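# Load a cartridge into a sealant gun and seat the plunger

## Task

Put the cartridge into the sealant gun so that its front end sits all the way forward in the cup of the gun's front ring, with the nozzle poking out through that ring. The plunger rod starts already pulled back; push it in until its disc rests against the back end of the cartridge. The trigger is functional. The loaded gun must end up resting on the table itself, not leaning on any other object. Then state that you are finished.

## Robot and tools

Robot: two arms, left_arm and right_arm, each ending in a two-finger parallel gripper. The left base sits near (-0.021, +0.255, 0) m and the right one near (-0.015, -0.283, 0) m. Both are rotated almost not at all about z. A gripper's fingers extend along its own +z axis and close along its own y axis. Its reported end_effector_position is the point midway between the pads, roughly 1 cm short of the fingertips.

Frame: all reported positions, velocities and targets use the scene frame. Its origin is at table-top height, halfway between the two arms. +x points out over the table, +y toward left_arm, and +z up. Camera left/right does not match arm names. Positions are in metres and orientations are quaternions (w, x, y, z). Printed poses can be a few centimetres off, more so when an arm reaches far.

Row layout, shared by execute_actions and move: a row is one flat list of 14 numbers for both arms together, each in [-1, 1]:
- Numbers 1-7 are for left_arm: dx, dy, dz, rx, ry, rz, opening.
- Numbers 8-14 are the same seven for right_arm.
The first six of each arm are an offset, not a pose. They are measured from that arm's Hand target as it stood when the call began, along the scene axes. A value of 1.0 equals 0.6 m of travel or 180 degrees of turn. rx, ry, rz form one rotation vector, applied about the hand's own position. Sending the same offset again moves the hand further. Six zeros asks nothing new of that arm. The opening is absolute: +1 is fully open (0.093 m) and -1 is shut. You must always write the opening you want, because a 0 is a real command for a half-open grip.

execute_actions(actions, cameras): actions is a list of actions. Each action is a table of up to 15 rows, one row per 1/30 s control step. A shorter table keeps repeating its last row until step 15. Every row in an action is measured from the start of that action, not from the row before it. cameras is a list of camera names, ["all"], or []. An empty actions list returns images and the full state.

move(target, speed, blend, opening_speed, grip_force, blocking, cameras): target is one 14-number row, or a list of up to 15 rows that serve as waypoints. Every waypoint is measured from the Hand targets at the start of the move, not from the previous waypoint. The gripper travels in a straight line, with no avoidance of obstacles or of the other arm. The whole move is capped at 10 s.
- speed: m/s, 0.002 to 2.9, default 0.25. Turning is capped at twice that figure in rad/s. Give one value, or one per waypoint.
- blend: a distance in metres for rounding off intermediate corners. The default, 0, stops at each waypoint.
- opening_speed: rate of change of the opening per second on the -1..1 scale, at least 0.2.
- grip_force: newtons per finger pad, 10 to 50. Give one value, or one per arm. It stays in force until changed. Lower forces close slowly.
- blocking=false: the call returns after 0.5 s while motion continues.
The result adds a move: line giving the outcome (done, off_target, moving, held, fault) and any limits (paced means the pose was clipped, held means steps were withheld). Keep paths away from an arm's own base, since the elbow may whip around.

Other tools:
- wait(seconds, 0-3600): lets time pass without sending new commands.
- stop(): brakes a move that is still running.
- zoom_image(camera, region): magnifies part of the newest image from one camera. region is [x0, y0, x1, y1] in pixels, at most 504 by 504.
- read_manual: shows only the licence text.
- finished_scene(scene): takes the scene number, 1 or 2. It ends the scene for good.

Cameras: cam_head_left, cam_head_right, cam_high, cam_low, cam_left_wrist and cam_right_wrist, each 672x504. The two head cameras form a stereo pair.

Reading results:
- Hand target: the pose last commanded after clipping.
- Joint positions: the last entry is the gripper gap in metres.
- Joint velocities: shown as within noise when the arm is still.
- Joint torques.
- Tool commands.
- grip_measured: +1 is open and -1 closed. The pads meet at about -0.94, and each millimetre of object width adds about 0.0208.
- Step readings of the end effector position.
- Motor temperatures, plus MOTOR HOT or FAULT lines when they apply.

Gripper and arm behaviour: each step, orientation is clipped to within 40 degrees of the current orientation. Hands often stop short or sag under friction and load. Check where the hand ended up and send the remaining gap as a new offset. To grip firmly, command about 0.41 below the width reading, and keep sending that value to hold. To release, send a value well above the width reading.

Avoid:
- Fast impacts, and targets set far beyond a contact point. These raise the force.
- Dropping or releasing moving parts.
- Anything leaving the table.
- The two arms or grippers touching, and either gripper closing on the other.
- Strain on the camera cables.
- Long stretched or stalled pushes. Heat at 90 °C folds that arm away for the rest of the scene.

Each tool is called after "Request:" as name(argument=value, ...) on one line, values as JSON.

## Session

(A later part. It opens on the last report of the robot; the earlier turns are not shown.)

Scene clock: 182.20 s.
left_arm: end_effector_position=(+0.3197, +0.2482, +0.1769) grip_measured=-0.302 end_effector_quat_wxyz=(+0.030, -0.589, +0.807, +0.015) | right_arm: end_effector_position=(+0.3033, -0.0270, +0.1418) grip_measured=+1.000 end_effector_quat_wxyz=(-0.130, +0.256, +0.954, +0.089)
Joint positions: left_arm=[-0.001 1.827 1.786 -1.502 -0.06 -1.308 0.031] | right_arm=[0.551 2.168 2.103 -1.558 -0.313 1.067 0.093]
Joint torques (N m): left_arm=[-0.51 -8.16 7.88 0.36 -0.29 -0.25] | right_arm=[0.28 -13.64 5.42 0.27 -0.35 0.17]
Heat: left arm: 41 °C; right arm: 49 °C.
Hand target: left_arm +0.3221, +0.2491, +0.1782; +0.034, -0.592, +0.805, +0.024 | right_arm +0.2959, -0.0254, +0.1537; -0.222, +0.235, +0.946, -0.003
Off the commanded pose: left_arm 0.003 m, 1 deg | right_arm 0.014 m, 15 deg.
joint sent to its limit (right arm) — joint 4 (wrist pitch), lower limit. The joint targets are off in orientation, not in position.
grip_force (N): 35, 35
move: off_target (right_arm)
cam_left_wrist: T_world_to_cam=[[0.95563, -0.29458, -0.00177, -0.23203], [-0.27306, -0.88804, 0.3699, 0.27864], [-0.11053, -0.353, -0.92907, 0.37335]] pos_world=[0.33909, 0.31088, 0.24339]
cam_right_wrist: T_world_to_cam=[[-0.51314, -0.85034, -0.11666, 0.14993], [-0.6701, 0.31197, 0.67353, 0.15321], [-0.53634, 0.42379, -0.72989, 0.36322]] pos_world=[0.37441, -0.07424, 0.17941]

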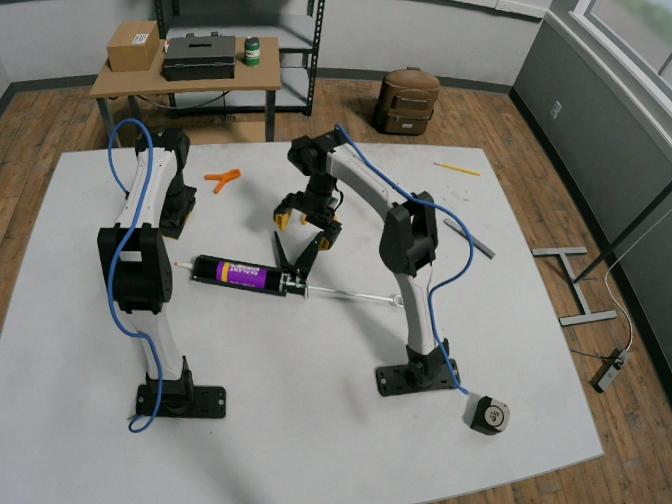

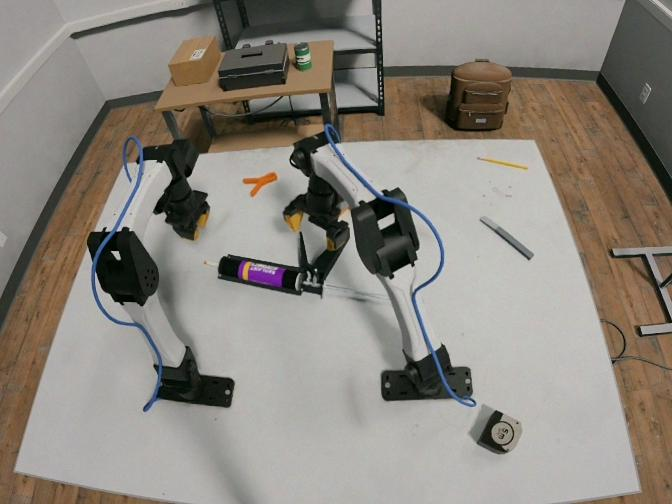

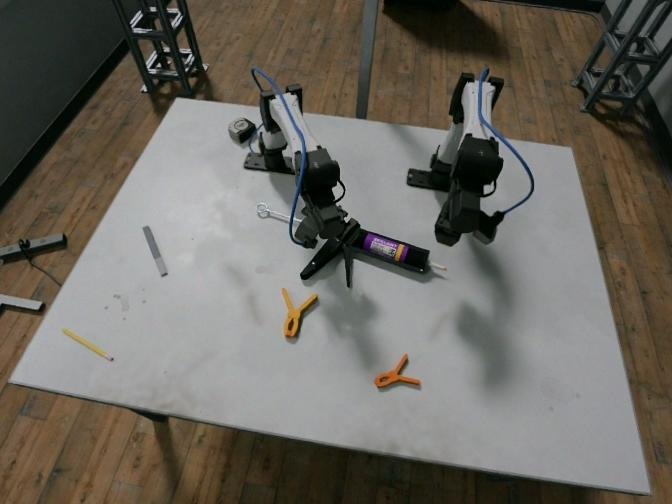

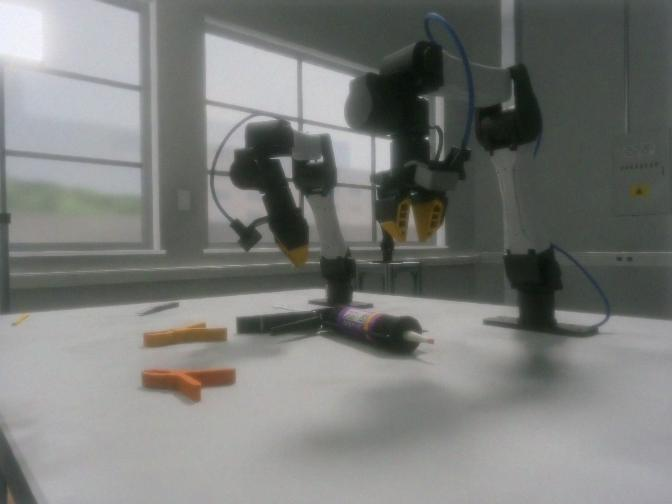

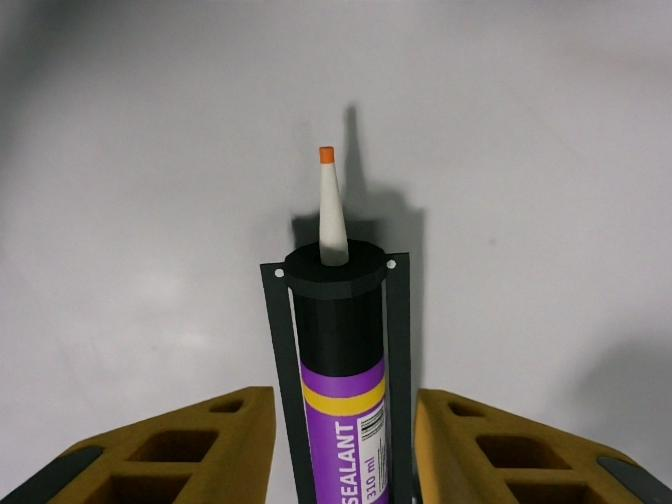

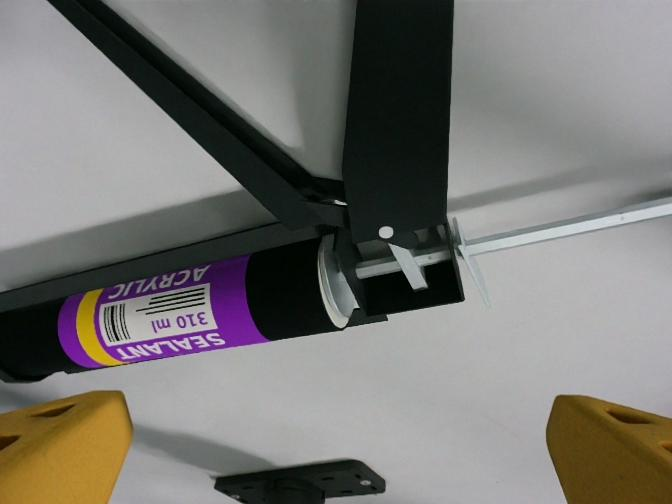

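Request:
move(target=[0,0,0,0,0,0,-0.3,0,0,-0.1,0.0105,-0.0797,0.0831,1], speed=0.2, cameras=["cam_right_wrist","cam_head_left","cam_head_right","cam_high"])

Request:
zoom_image(camera="cam_head_left", region=[230, 200, 350, 310])

Request:
zoom_image(camera="cam_head_right", region=[250, 200, 370, 310])

Request:
zoom_image(camera="cam_high", region=[270, 190, 390, 300])

Scene clock: 184.17 s.
left_arm: end_effector_position=(+0.3195, +0.2482, +0.1769) grip_measured=-0.302 end_effector_quat_wxyz=(+0.029, -0.589, +0.807, +0.015) | right_arm: end_effector_position=(+0.2963, -0.0249, +0.1036) grip_measured=+1.000 end_effector_quat_wxyz=(-0.102, +0.111, +0.988, +0.024)
Joint positions: left_arm=[-0.001 1.827 1.786 -1.503 -0.06 -1.308 0.031] | right_arm=[0.621 2.222 2.055 -1.524 -0.172 0.834 0.093]
Joint velocities: left_arm=[0.012 0.002 0.007 0.051 -0.051 -0.154 -0.001] | right_arm=[within noise]
Joint torques (N m): left_arm=[-0.51 -8.17 7.86 0.34 -0.3 -0.24] | right_arm=[0.4 -9.32 5.3 0.27 0.1 -0.03]
Heat: left arm: 41 °C; right arm: 49 °C.
Hand target: left_arm +0.3220, +0.2491, +0.1782; +0.034, -0.592, +0.805, +0.024 | right_arm +0.2959, -0.0254, +0.0937; -0.104, +0.105, +0.989, +0.013
Off the commanded pose: left_arm 0.003 m, 1 deg | right_arm 0.010 m, 1 deg.
grip_force (N): 35, 35
move: done
cam_right_wrist: T_world_to_cam=[[-0.22592, -0.97335, -0.03944, 0.04749], [-0.779, 0.1562, 0.60725, 0.20887], [-0.58491, 0.16791, -0.79353, 0.34526]] pos_world=[0.37539, -0.04437, 0.14901]
Images, in order (width x height): cam_head_left 672x504, cam_head_right 672x504, cam_high 672x504, cam_right_wrist 672x504.

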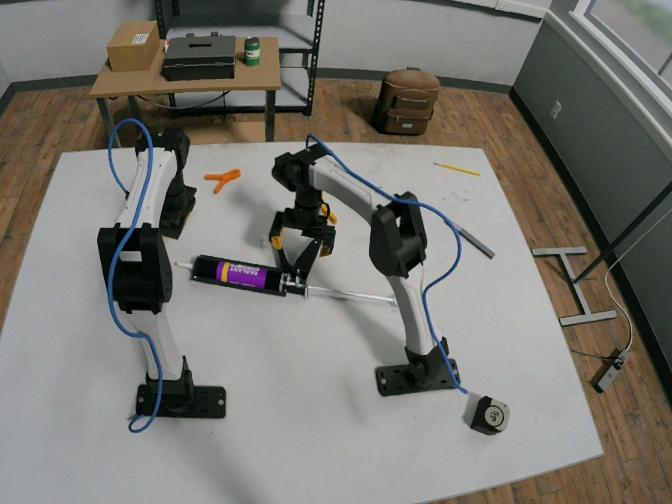

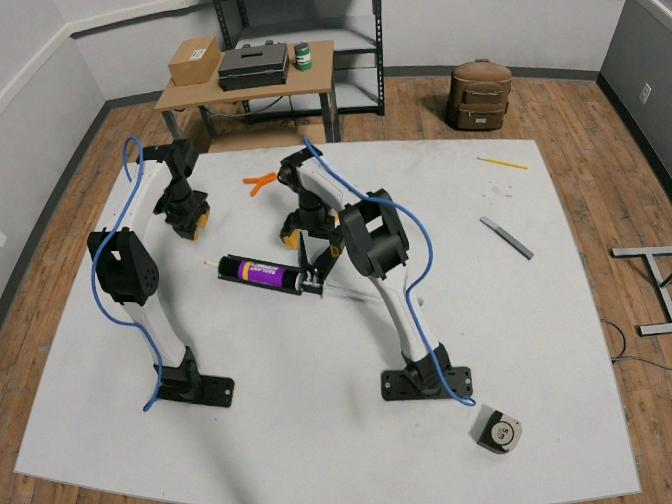

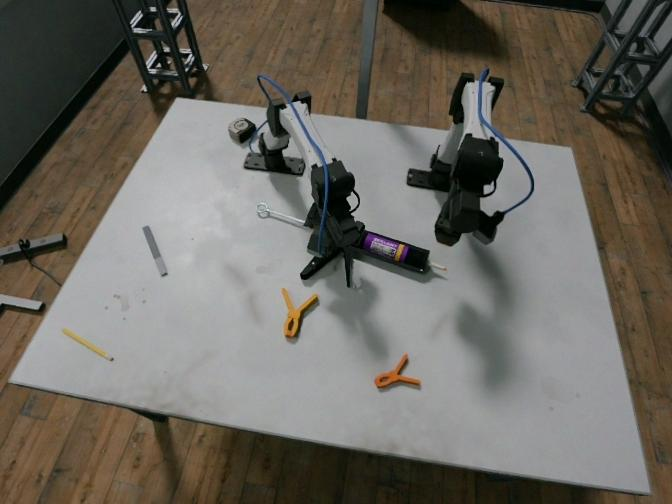

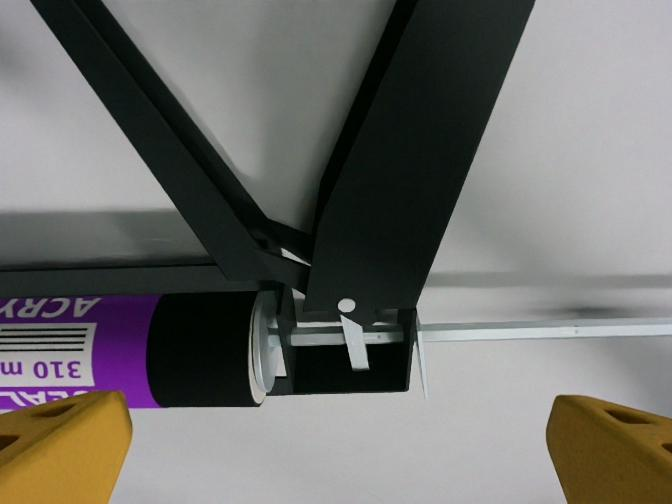

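Scaled by 4.200 from the camera's image (finer frame: 960x720).

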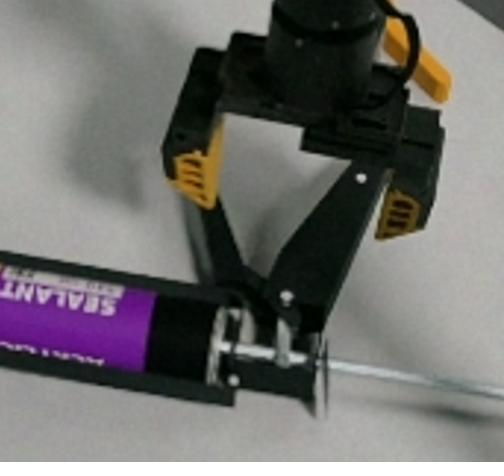

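Scaled by 4.200 from the camera's image (finer frame: 960x720).

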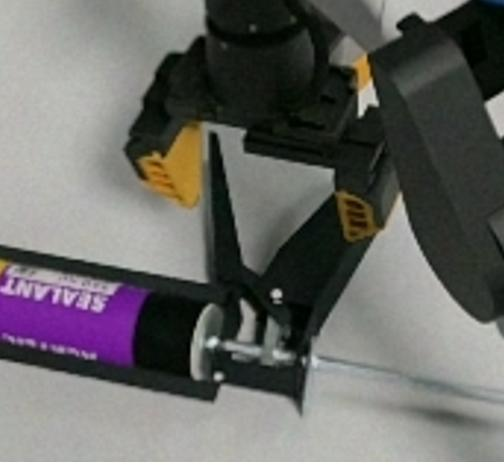

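Scaled by 4.200 from the camera's image (finer frame: 960x720).

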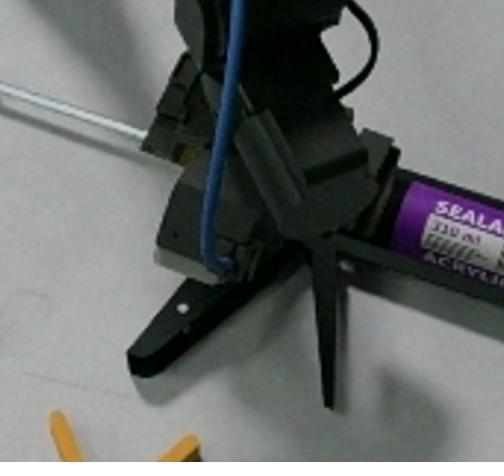

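Request:
move(target=[0,0,0,0,0,0,-0.3,0.0145,0.007,-0.062,0,0,0,1], speed=0.15, cameras=["cam_right_wrist","cam_head_left","cam_head_right"])

Request:
zoom_image(camera="cam_head_left", region=[250, 220, 330, 300])

Request:
zoom_image(camera="cam_head_right", region=[270, 220, 350, 300])

Scene clock: 185.53 s.
left_arm: end_effector_position=(+0.3195, +0.2482, +0.1769) grip_measured=-0.302 end_effector_quat_wxyz=(+0.029, -0.589, +0.807, +0.015) | right_arm: end_effector_position=(+0.3034, -0.0202, +0.0644) grip_measured=+1.000 end_effector_quat_wxyz=(-0.105, +0.109, +0.988, +0.021)
Joint positions: left_arm=[-0.001 1.827 1.786 -1.503 -0.06 -1.308 0.031] | right_arm=[0.621 2.273 1.982 -1.41 -0.171 0.83 0.093]
Joint torques (N m): left_arm=[-0.5 -8.16 7.84 0.34 -0.3 -0.25] | right_arm=[0.06 -9.95 6.04 0.31 0.07 0.02]
Heat: left arm: 41 °C; right arm: 49 °C.
Hand target: left_arm +0.3220, +0.2491, +0.1782; +0.034, -0.592, +0.805, +0.024 | right_arm +0.3047, -0.0212, +0.0566; -0.104, +0.105, +0.989, +0.013
Off the commanded pose: left_arm 0.003 m, 1 deg | right_arm 0.008 m, 1 deg.
grip_force (N): 35, 35
move: done
cam_right_wrist: T_world_to_cam=[[-0.22158, -0.9746, -0.03258, 0.05042], [-0.77595, 0.15598, 0.6112, 0.23631], [-0.59059, 0.16071, -0.79081, 0.31891]] pos_world=[0.38288, -0.03898, 0.10941]
Images, in order (width x height): cam_head_left 672x504, cam_head_right 672x504, cam_right_wrist 672x504.

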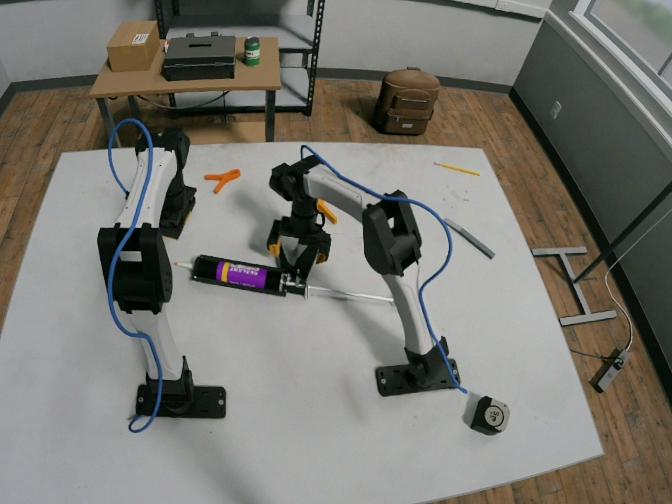

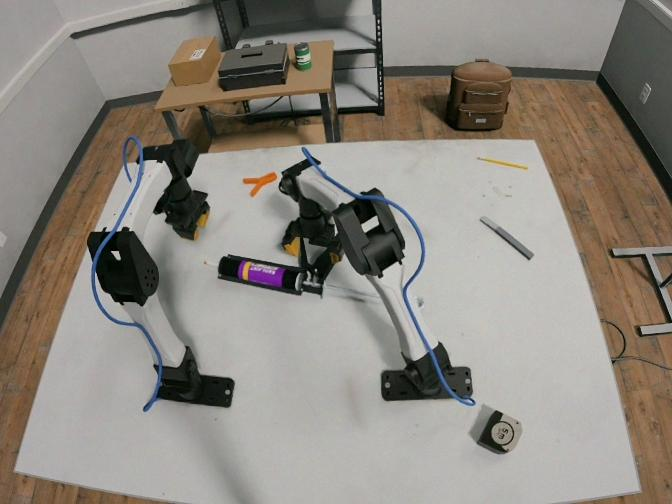

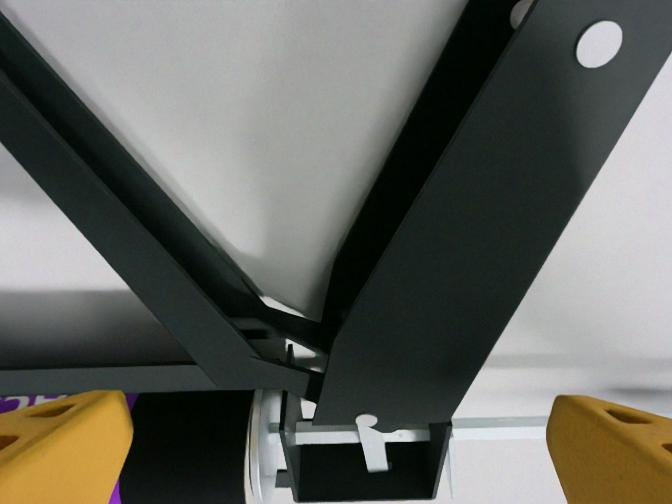

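Scaled by 6.300 from the camera's image (finer frame: 960x720).

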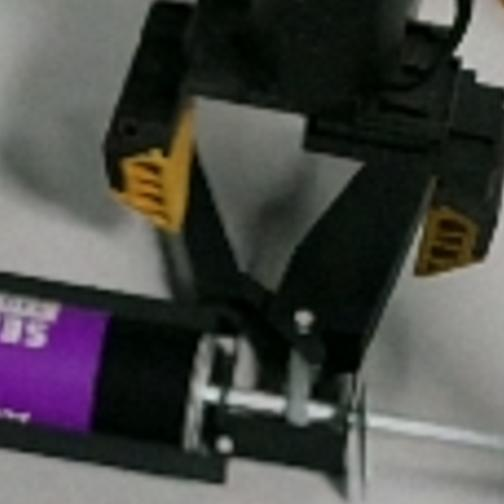

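Scaled by 6.300 from the camera's image (finer frame: 960x720).

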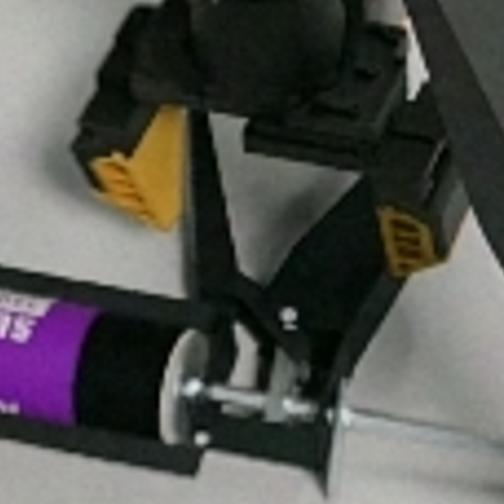

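Request:
move(target=[0,0,0,0,0,0,-0.3,-0.01,0.002,-0.034,0,0,0,1], speed=0.08, cameras=["cam_right_wrist"])

Scene clock: 186.67 s.
left_arm: end_effector_position=(+0.3195, +0.2482, +0.1769) grip_measured=-0.302 end_effector_quat_wxyz=(+0.029, -0.589, +0.807, +0.015) | right_arm: end_effector_position=(+0.3001, -0.0192, +0.0423) grip_measured=+1.000 end_effector_quat_wxyz=(-0.105, +0.106, +0.989, +0.021)
Joint positions: left_arm=[-0.001 1.827 1.786 -1.503 -0.06 -1.308 0.031] | right_arm=[0.627 2.273 1.894 -1.321 -0.172 0.83 0.093]
Joint torques (N m): left_arm=[-0.51 -8.16 7.84 0.34 -0.3 -0.24] | right_arm=[0.43 -10.7 5.2 0.32 0.11 0.1]
Heat: left arm: 41 °C; right arm: 49 °C.
Hand target: left_arm +0.3220, +0.2491, +0.1782; +0.034, -0.592, +0.805, +0.024 | right_arm +0.2987, -0.0199, +0.0362; -0.104, +0.105, +0.989, +0.013
Off the commanded pose: left_arm 0.003 m, 1 deg | right_arm 0.006 m, 1 deg.
grip_force (N): 35, 35
move: done
cam_right_wrist: T_world_to_cam=[[-0.21584, -0.97583, -0.03414, 0.04826], [-0.77667, 0.15039, 0.61169, 0.2472], [-0.59177, 0.15855, -0.79036, 0.29957]] pos_world=[0.37968, -0.03758, 0.08721]

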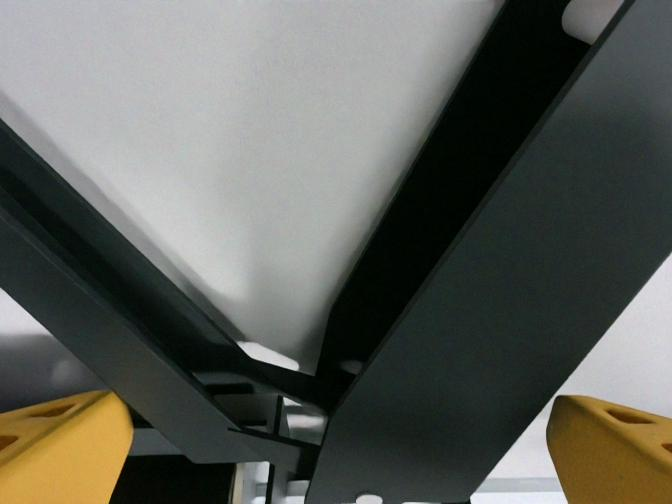

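Request:
move(target=[0,0,0,0,0,0,-0.3,0,0,-0.013,0,0,0,1], speed=0.08, cameras=["cam_right_wrist","cam_head_right"])

Request:
move(target=[0,0,0,0,0,0,-0.3,0,0,0,0,0,0,0.55], opening_speed=0.4, cameras=["cam_right_wrist","cam_head_left","cam_head_right"])

Request:
zoom_image(camera="cam_head_left", region=[260, 245, 320, 300])

Request:
zoom_image(camera="cam_head_right", region=[280, 250, 340, 305])

Scene clock: 187.50 s.
left_arm: end_effector_position=(+0.3195, +0.2482, +0.1769) grip_measured=-0.302 end_effector_quat_wxyz=(+0.029, -0.589, +0.807, +0.015) | right_arm: end_effector_position=(+0.3003, -0.0190, +0.0365) grip_measured=+1.000 end_effector_quat_wxyz=(-0.103, +0.106, +0.989, +0.023)
Joint positions: left_arm=[-0.001 1.827 1.786 -1.503 -0.06 -1.308 0.031] | right_arm=[0.627 2.273 1.871 -1.294 -0.172 0.83 0.093]
Joint torques (N m): left_arm=[-0.5 -8.14 7.84 0.34 -0.3 -0.24] | right_arm=[0.4 -10.33 5.31 0.31 0.09 0.09]
Heat: left arm: 41 °C; right arm: 49 °C.
Hand target: left_arm +0.3220, +0.2491, +0.1782; +0.034, -0.592, +0.805, +0.024 | right_arm +0.2986, -0.0200, +0.0284; -0.104, +0.105, +0.989, +0.013
Off the commanded pose: left_arm 0.003 m, 1 deg | right_arm 0.008 m, 1 deg.
grip_force (N): 35, 35
move: done
cam_right_wrist: T_world_to_cam=[[-0.21571, -0.97574, -0.03752, 0.0483], [-0.77894, 0.14878, 0.60919, 0.25156], [-0.58883, 0.16064, -0.79214, 0.29433]] pos_world=[0.37968, -0.03758, 0.08171]
Images, in order (width x height): cam_head_right 672x504, cam_right_wrist 672x504.

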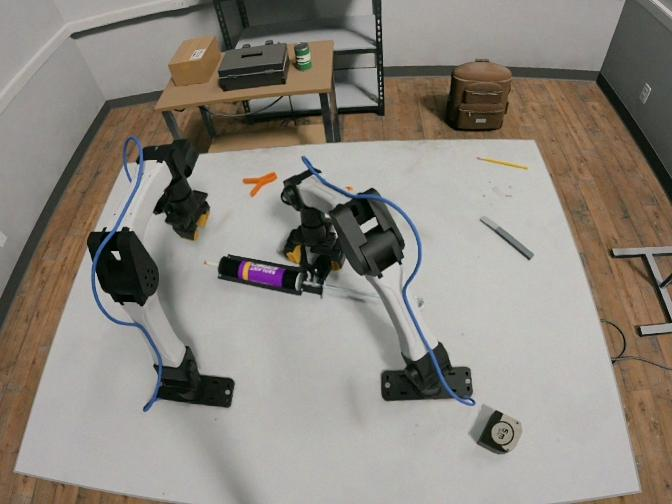

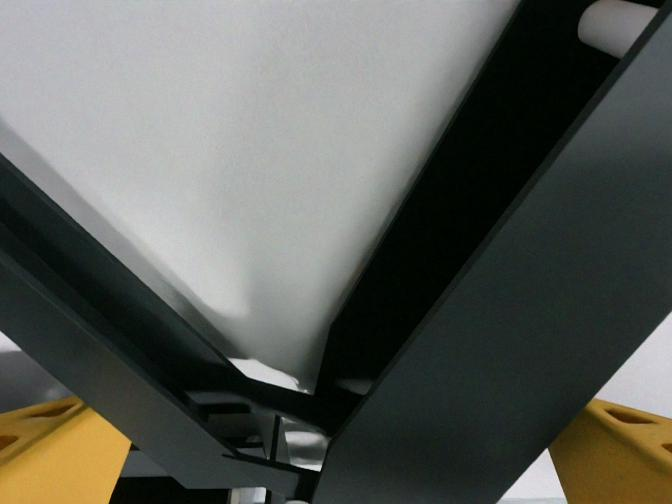

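Scene clock: 189.37 s.
left_arm: end_effector_position=(+0.3195, +0.2482, +0.1769) grip_measured=-0.302 end_effector_quat_wxyz=(+0.029, -0.589, +0.807, +0.015) | right_arm: end_effector_position=(+0.3045, -0.0174, +0.0357) grip_measured=+0.552 end_effector_quat_wxyz=(-0.093, +0.111, +0.989, +0.024)
Joint positions: left_arm=[-0.001 1.827 1.786 -1.503 -0.06 -1.308 0.031] | right_arm=[0.629 2.273 1.871 -1.275 -0.16 0.844 0.072]
Joint velocities: left_arm=[within noise] | right_arm=[-0.002 -0.007 -0.022 -0.007 -0.11 -0.037 0.013]
Joint torques (N m): left_arm=[-0.51 -8.17 7.83 0.34 -0.3 -0.25] | right_arm=[0.29 -10.29 5.53 0.17 -0.04 -0.05]
Heat: left arm: 41 °C; right arm: 48 °C.
Hand target: left_arm +0.3220, +0.2491, +0.1782; +0.034, -0.592, +0.805, +0.024 | right_arm +0.2987, -0.0201, +0.0284; -0.104, +0.105, +0.989, +0.013
Off the commanded pose: left_arm 0.003 m, 1 deg | right_arm 0.010 m, 2 deg.
grip_force (N): 35, 35
move: done
cam_right_wrist: T_world_to_cam=[[-0.22547, -0.97339, -0.04096, 0.05389], [-0.78992, 0.15804, 0.59249, 0.25925], [-0.57025, 0.16594, -0.80453, 0.29084]] pos_world=[0.38279, -0.03677, 0.08259]
Images, in order (width x height): cam_head_left 672x504, cam_head_right 672x504, cam_right_wrist 672x504.

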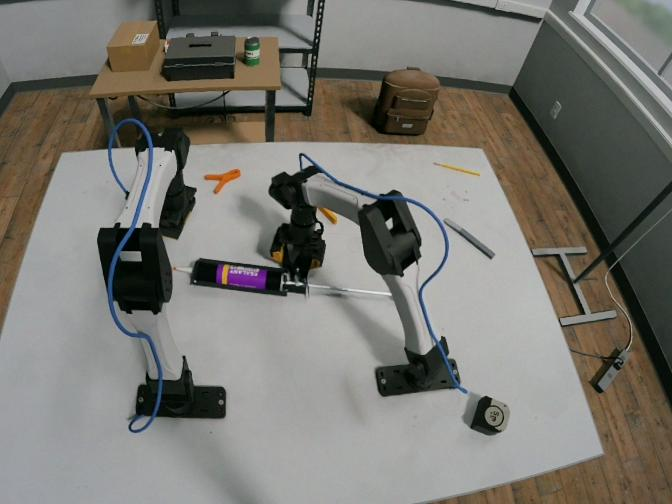

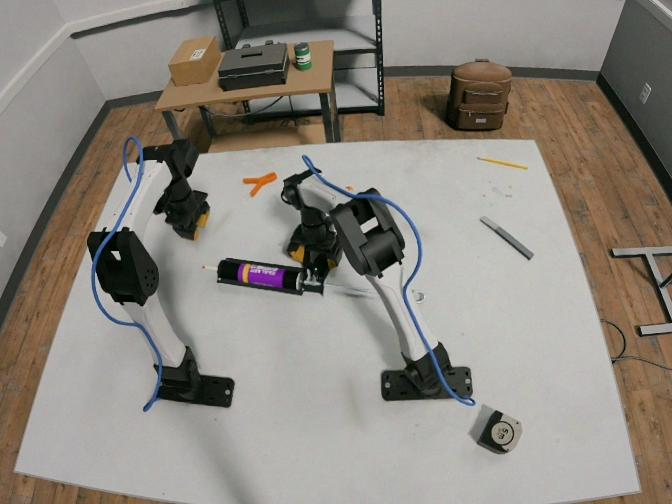

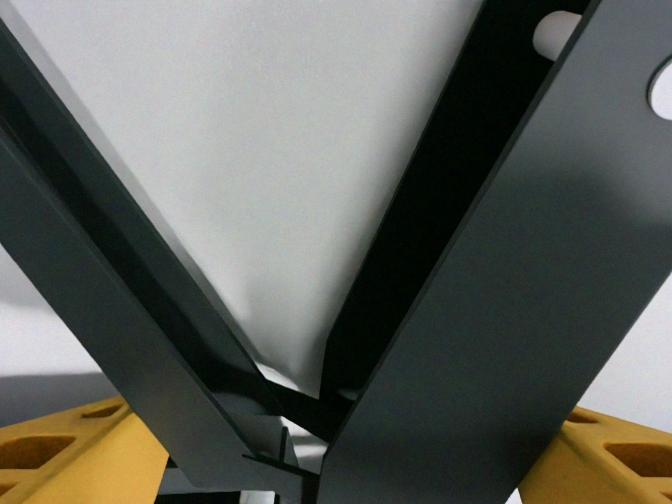

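Scaled by 8.400 from the camera's image (finer frame: 960x720).

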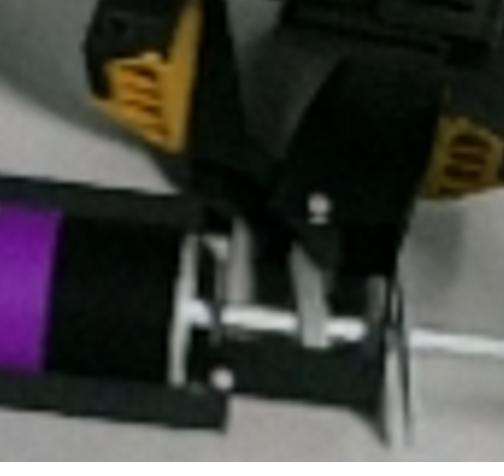

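Scaled by 8.400 from the camera's image (finer frame: 960x720).

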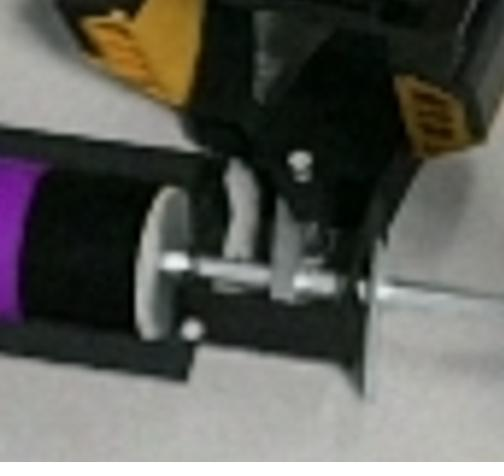

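Request:
move(target=[0,0,0,0,0,0,-0.3,0,0,0,0,0,0,0.25], opening_speed=0.4)

Request:
move(target=[0,0,0,0,0,0,-0.3,0,0,0,0,0,0,0.05], opening_speed=0.3, cameras=["cam_right_wrist","cam_head_left","cam_head_right","cam_left_wrist"])

Request:
zoom_image(camera="cam_head_left", region=[260, 245, 320, 300])

Request:
zoom_image(camera="cam_head_right", region=[280, 250, 340, 305])

Scene clock: 193.17 s.
left_arm: end_effector_position=(+0.3195, +0.2482, +0.1769) grip_measured=-0.302 end_effector_quat_wxyz=(+0.029, -0.589, +0.807, +0.015) | right_arm: end_effector_position=(+0.3046, -0.0174, +0.0357) grip_measured=+0.539 end_effector_quat_wxyz=(-0.092, +0.112, +0.989, +0.024)
Joint positions: left_arm=[-0.001 1.827 1.786 -1.503 -0.06 -1.308 0.031] | right_arm=[0.629 2.273 1.871 -1.275 -0.16 0.845 0.071]
Joint torques (N m): left_arm=[-0.51 -8.16 7.84 0.34 -0.3 -0.25] | right_arm=[0.27 -10.3 5.38 0.14 -0.05 -0.08]
Heat: left arm: 41 °C; right arm: 47 °C.
Hand target: left_arm +0.3220, +0.2491, +0.1782; +0.034, -0.592, +0.805, +0.024 | right_arm +0.2987, -0.0201, +0.0284; -0.104, +0.105, +0.989, +0.013
Off the commanded pose: left_arm 0.003 m, 1 deg | right_arm 0.010 m, 2 deg.
grip_force (N): 35, 35
move: done

Scene clock: 194.03 s.
left_arm: end_effector_position=(+0.3195, +0.2482, +0.1769) grip_measured=-0.302 end_effector_quat_wxyz=(+0.029, -0.589, +0.807, +0.015) | right_arm: end_effector_position=(+0.3046, -0.0174, +0.0357) grip_measured=+0.539 end_effector_quat_wxyz=(-0.092, +0.112, +0.989, +0.024)
Joint positions: left_arm=[-0.001 1.827 1.786 -1.503 -0.06 -1.308 0.031] | right_arm=[0.629 2.273 1.871 -1.275 -0.16 0.845 0.071]
Joint torques (N m): left_arm=[-0.51 -8.16 7.84 0.34 -0.3 -0.25] | right_arm=[0.2 -10.32 5.5 0.16 -0.06 -0.07]
Heat: left arm: 41 °C; right arm: 47 °C.
Hand target: left_arm +0.3220, +0.2491, +0.1782; +0.034, -0.592, +0.805, +0.024 | right_arm +0.2987, -0.0201, +0.0284; -0.104, +0.105, +0.989, +0.013
Off the commanded pose: left_arm 0.003 m, 1 deg | right_arm 0.010 m, 2 deg.
grip_force (N): 35, 35
move: done
cam_left_wrist: T_world_to_cam=[[0.95573, -0.29424, -0.00252, -0.2318], [-0.27246, -0.88815, 0.37008, 0.27841], [-0.11113, -0.35301, -0.929, 0.37342]] pos_world=[0.33889, 0.31088, 0.24329]
cam_right_wrist: T_world_to_cam=[[-0.22618, -0.97323, -0.04091, 0.05417], [-0.79008, 0.15873, 0.5921, 0.25937], [-0.56975, 0.16625, -0.80483, 0.29068]] pos_world=[0.38279, -0.03677, 0.08259]
Images, in order (width x height): cam_head_left 672x504, cam_head_right 672x504, cam_left_wrist 672x504, cam_right_wrist 672x504.

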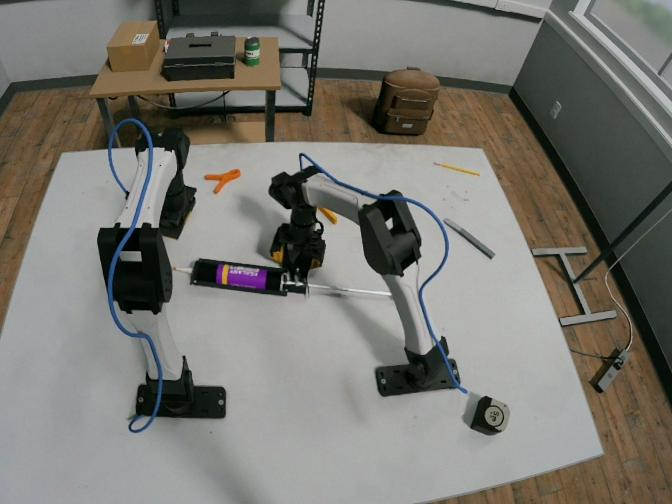

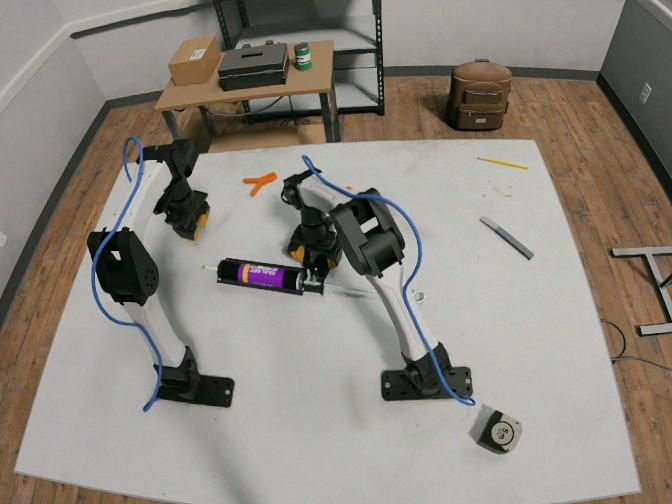

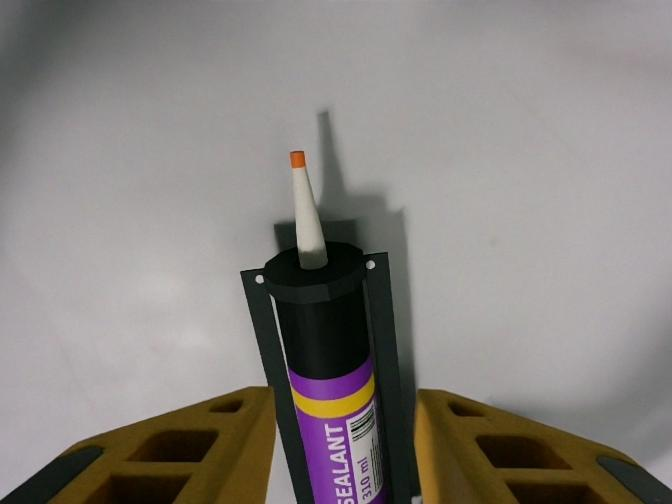

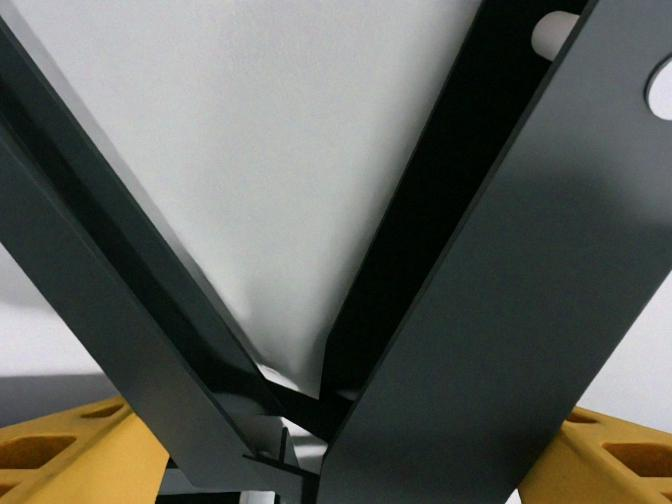

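Scaled by 8.400 from the camera's image (finer frame: 960x720).

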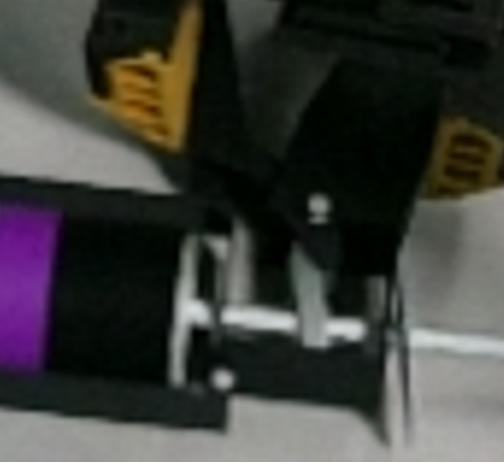

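Scaled by 8.400 from the camera's image (finer frame: 960x720).

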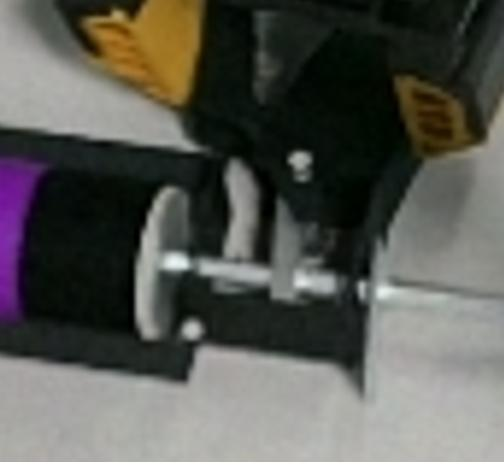

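Request:
move(target=[0,0,0,0,0,0,-0.3,0,0,0,0,0,0,1], opening_speed=0.8)

Request:
move(target=[0,0,0.03,0,0,0,-0.3,0,0,0.19,0,0,0,1], speed=0.2, cameras=["all"])

Request:
zoom_image(camera="cam_right_wrist", region=[200, 220, 460, 380])

Request:
zoom_image(camera="cam_low", region=[220, 280, 460, 380])

Scene clock: 196.53 s.
left_arm: end_effector_position=(+0.3195, +0.2482, +0.1769) grip_measured=-0.302 end_effector_quat_wxyz=(+0.029, -0.589, +0.807, +0.015) | right_arm: end_effector_position=(+0.3039, -0.0167, +0.0357) grip_measured=+1.000 end_effector_quat_wxyz=(-0.093, +0.107, +0.990, +0.024)
Joint positions: left_arm=[-0.001 1.827 1.786 -1.503 -0.06 -1.308 0.031] | right_arm=[0.631 2.273 1.871 -1.275 -0.16 0.837 0.093]
Joint torques (N m): left_arm=[-0.51 -8.13 7.84 0.34 -0.29 -0.25] | right_arm=[0.03 -10.17 5.34 0.15 -0.03 0.02]
Heat: left arm: 41 °C; right arm: 47 °C.
Hand target: left_arm +0.3220, +0.2491, +0.1782; +0.034, -0.592, +0.805, +0.024 | right_arm +0.2986, -0.0199, +0.0284; -0.104, +0.105, +0.989, +0.013
Off the commanded pose: left_arm 0.003 m, 1 deg | right_arm 0.010 m, 2 deg.
grip_force (N): 35, 35
move: done

Scene clock: 197.80 s.
left_arm: end_effector_position=(+0.3200, +0.2482, +0.1936) grip_measured=-0.302 end_effector_quat_wxyz=(+0.033, -0.589, +0.807, +0.012) | right_arm: end_effector_position=(+0.2984, -0.0207, +0.1277) grip_measured=+1.000 end_effector_quat_wxyz=(-0.077, +0.105, +0.991, +0.038)
Joint positions: left_arm=[-0.001 1.836 1.865 -1.564 -0.06 -1.308 0.031] | right_arm=[0.631 2.19 2.105 -1.549 -0.16 0.837 0.093]
Joint torques (N m): left_arm=[-0.51 -8.5 7.75 0.36 -0.3 -0.24] | right_arm=[-0.06 -12.82 8.85 0.17 -0.05 0.13]
Heat: left arm: 41 °C; right arm: 47 °C.
Hand target: left_arm +0.3221, +0.2491, +0.1962; +0.034, -0.592, +0.805, +0.024 | right_arm +0.2986, -0.0199, +0.1424; -0.104, +0.105, +0.989, +0.013
Off the commanded pose: left_arm 0.003 m, 1 deg | right_arm 0.015 m, 4 deg.
joint sent to its limit (left arm) — joint 4 (wrist pitch), lower limit. The joint targets still meet the commanded pose.
joint sent to its limit (right arm) — joint 4 (wrist pitch), lower limit. The joint targets are off in orientation, not in position.
grip_force (N): 35, 35
move: off_target (right_arm)
cam_left_wrist: T_world_to_cam=[[0.9557, -0.29427, 0.00675, -0.23406], [-0.27602, -0.88798, 0.36785, 0.27386], [-0.10225, -0.35341, -0.92986, 0.38646]] pos_world=[0.3388, 0.31088, 0.2602]
cam_right_wrist: T_world_to_cam=[[-0.21466, -0.97386, -0.07431, 0.05415], [-0.81159, 0.13553, 0.56829, 0.20952], [-0.54336, 0.1823, -0.81947, 0.35613]] pos_world=[0.37518, -0.04058, 0.17679]

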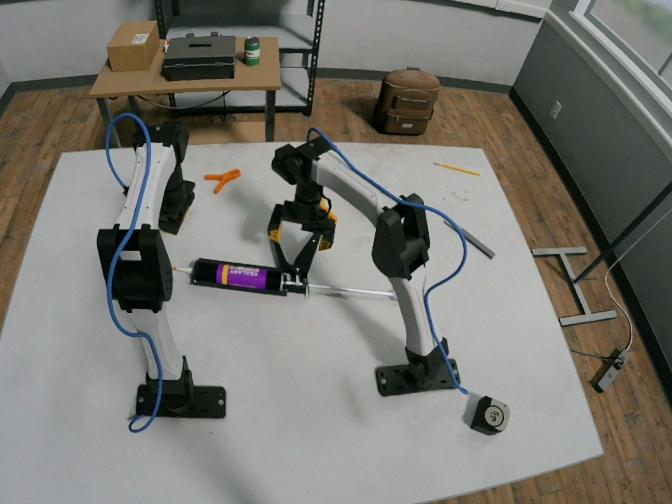

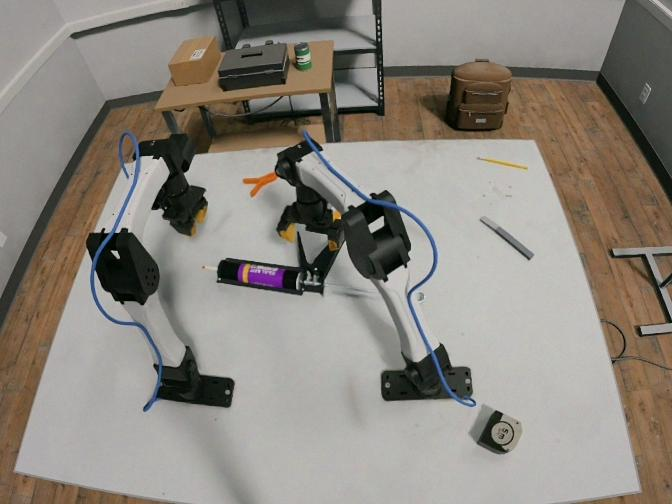

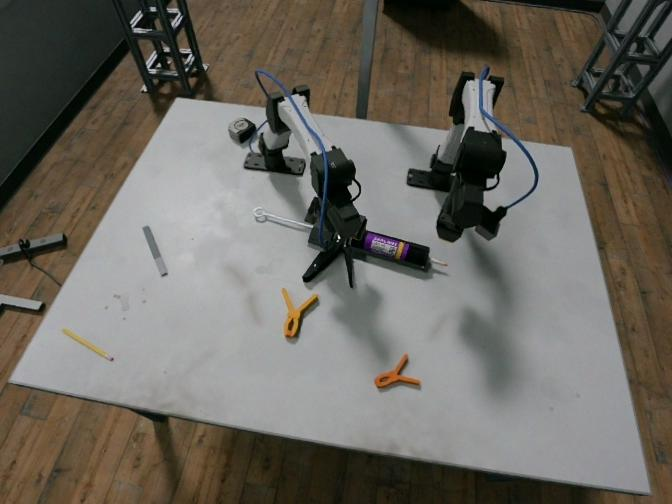

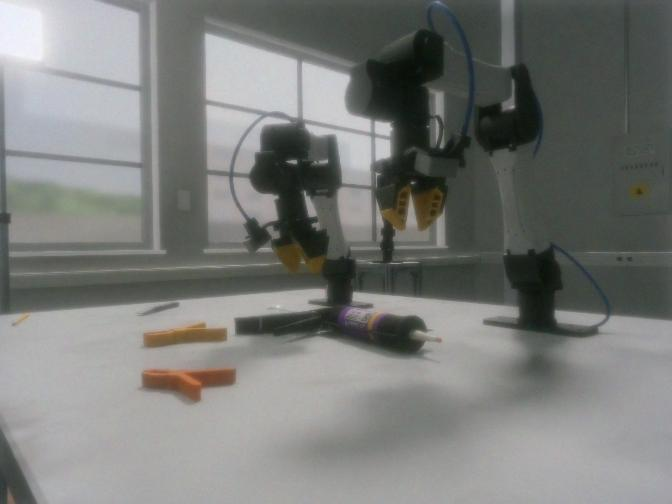

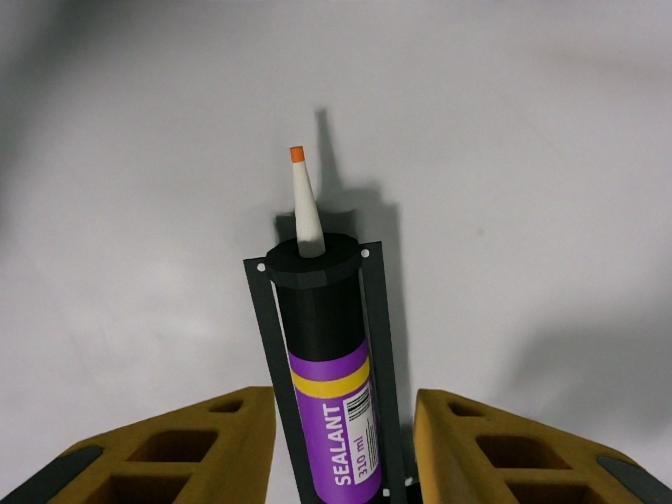

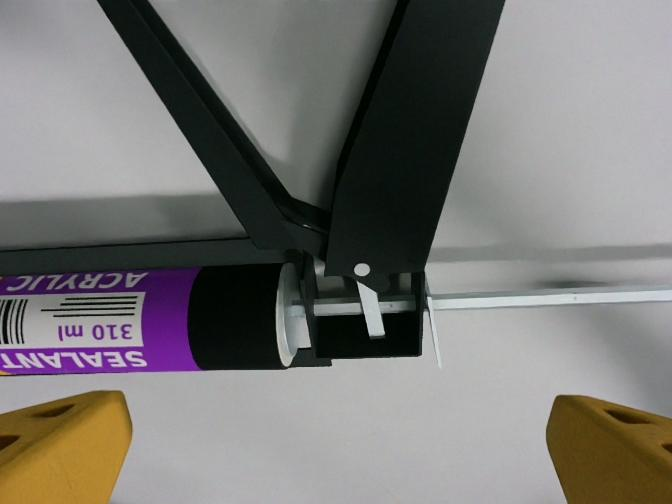

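Scaled by 1.938 from the camera's image (finer frame: 960x720).

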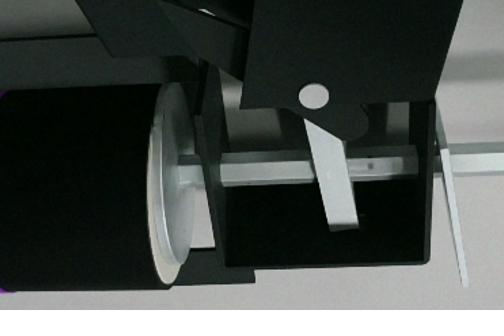

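Scaled by 2.100 from the camera's image (finer frame: 960x720).

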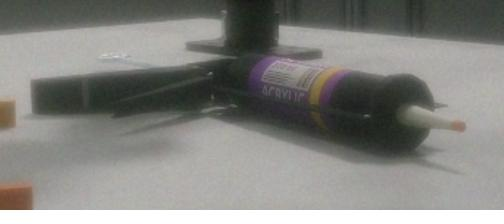

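Request:
finished_scene(scene=1)

The scene is finished: the task was done.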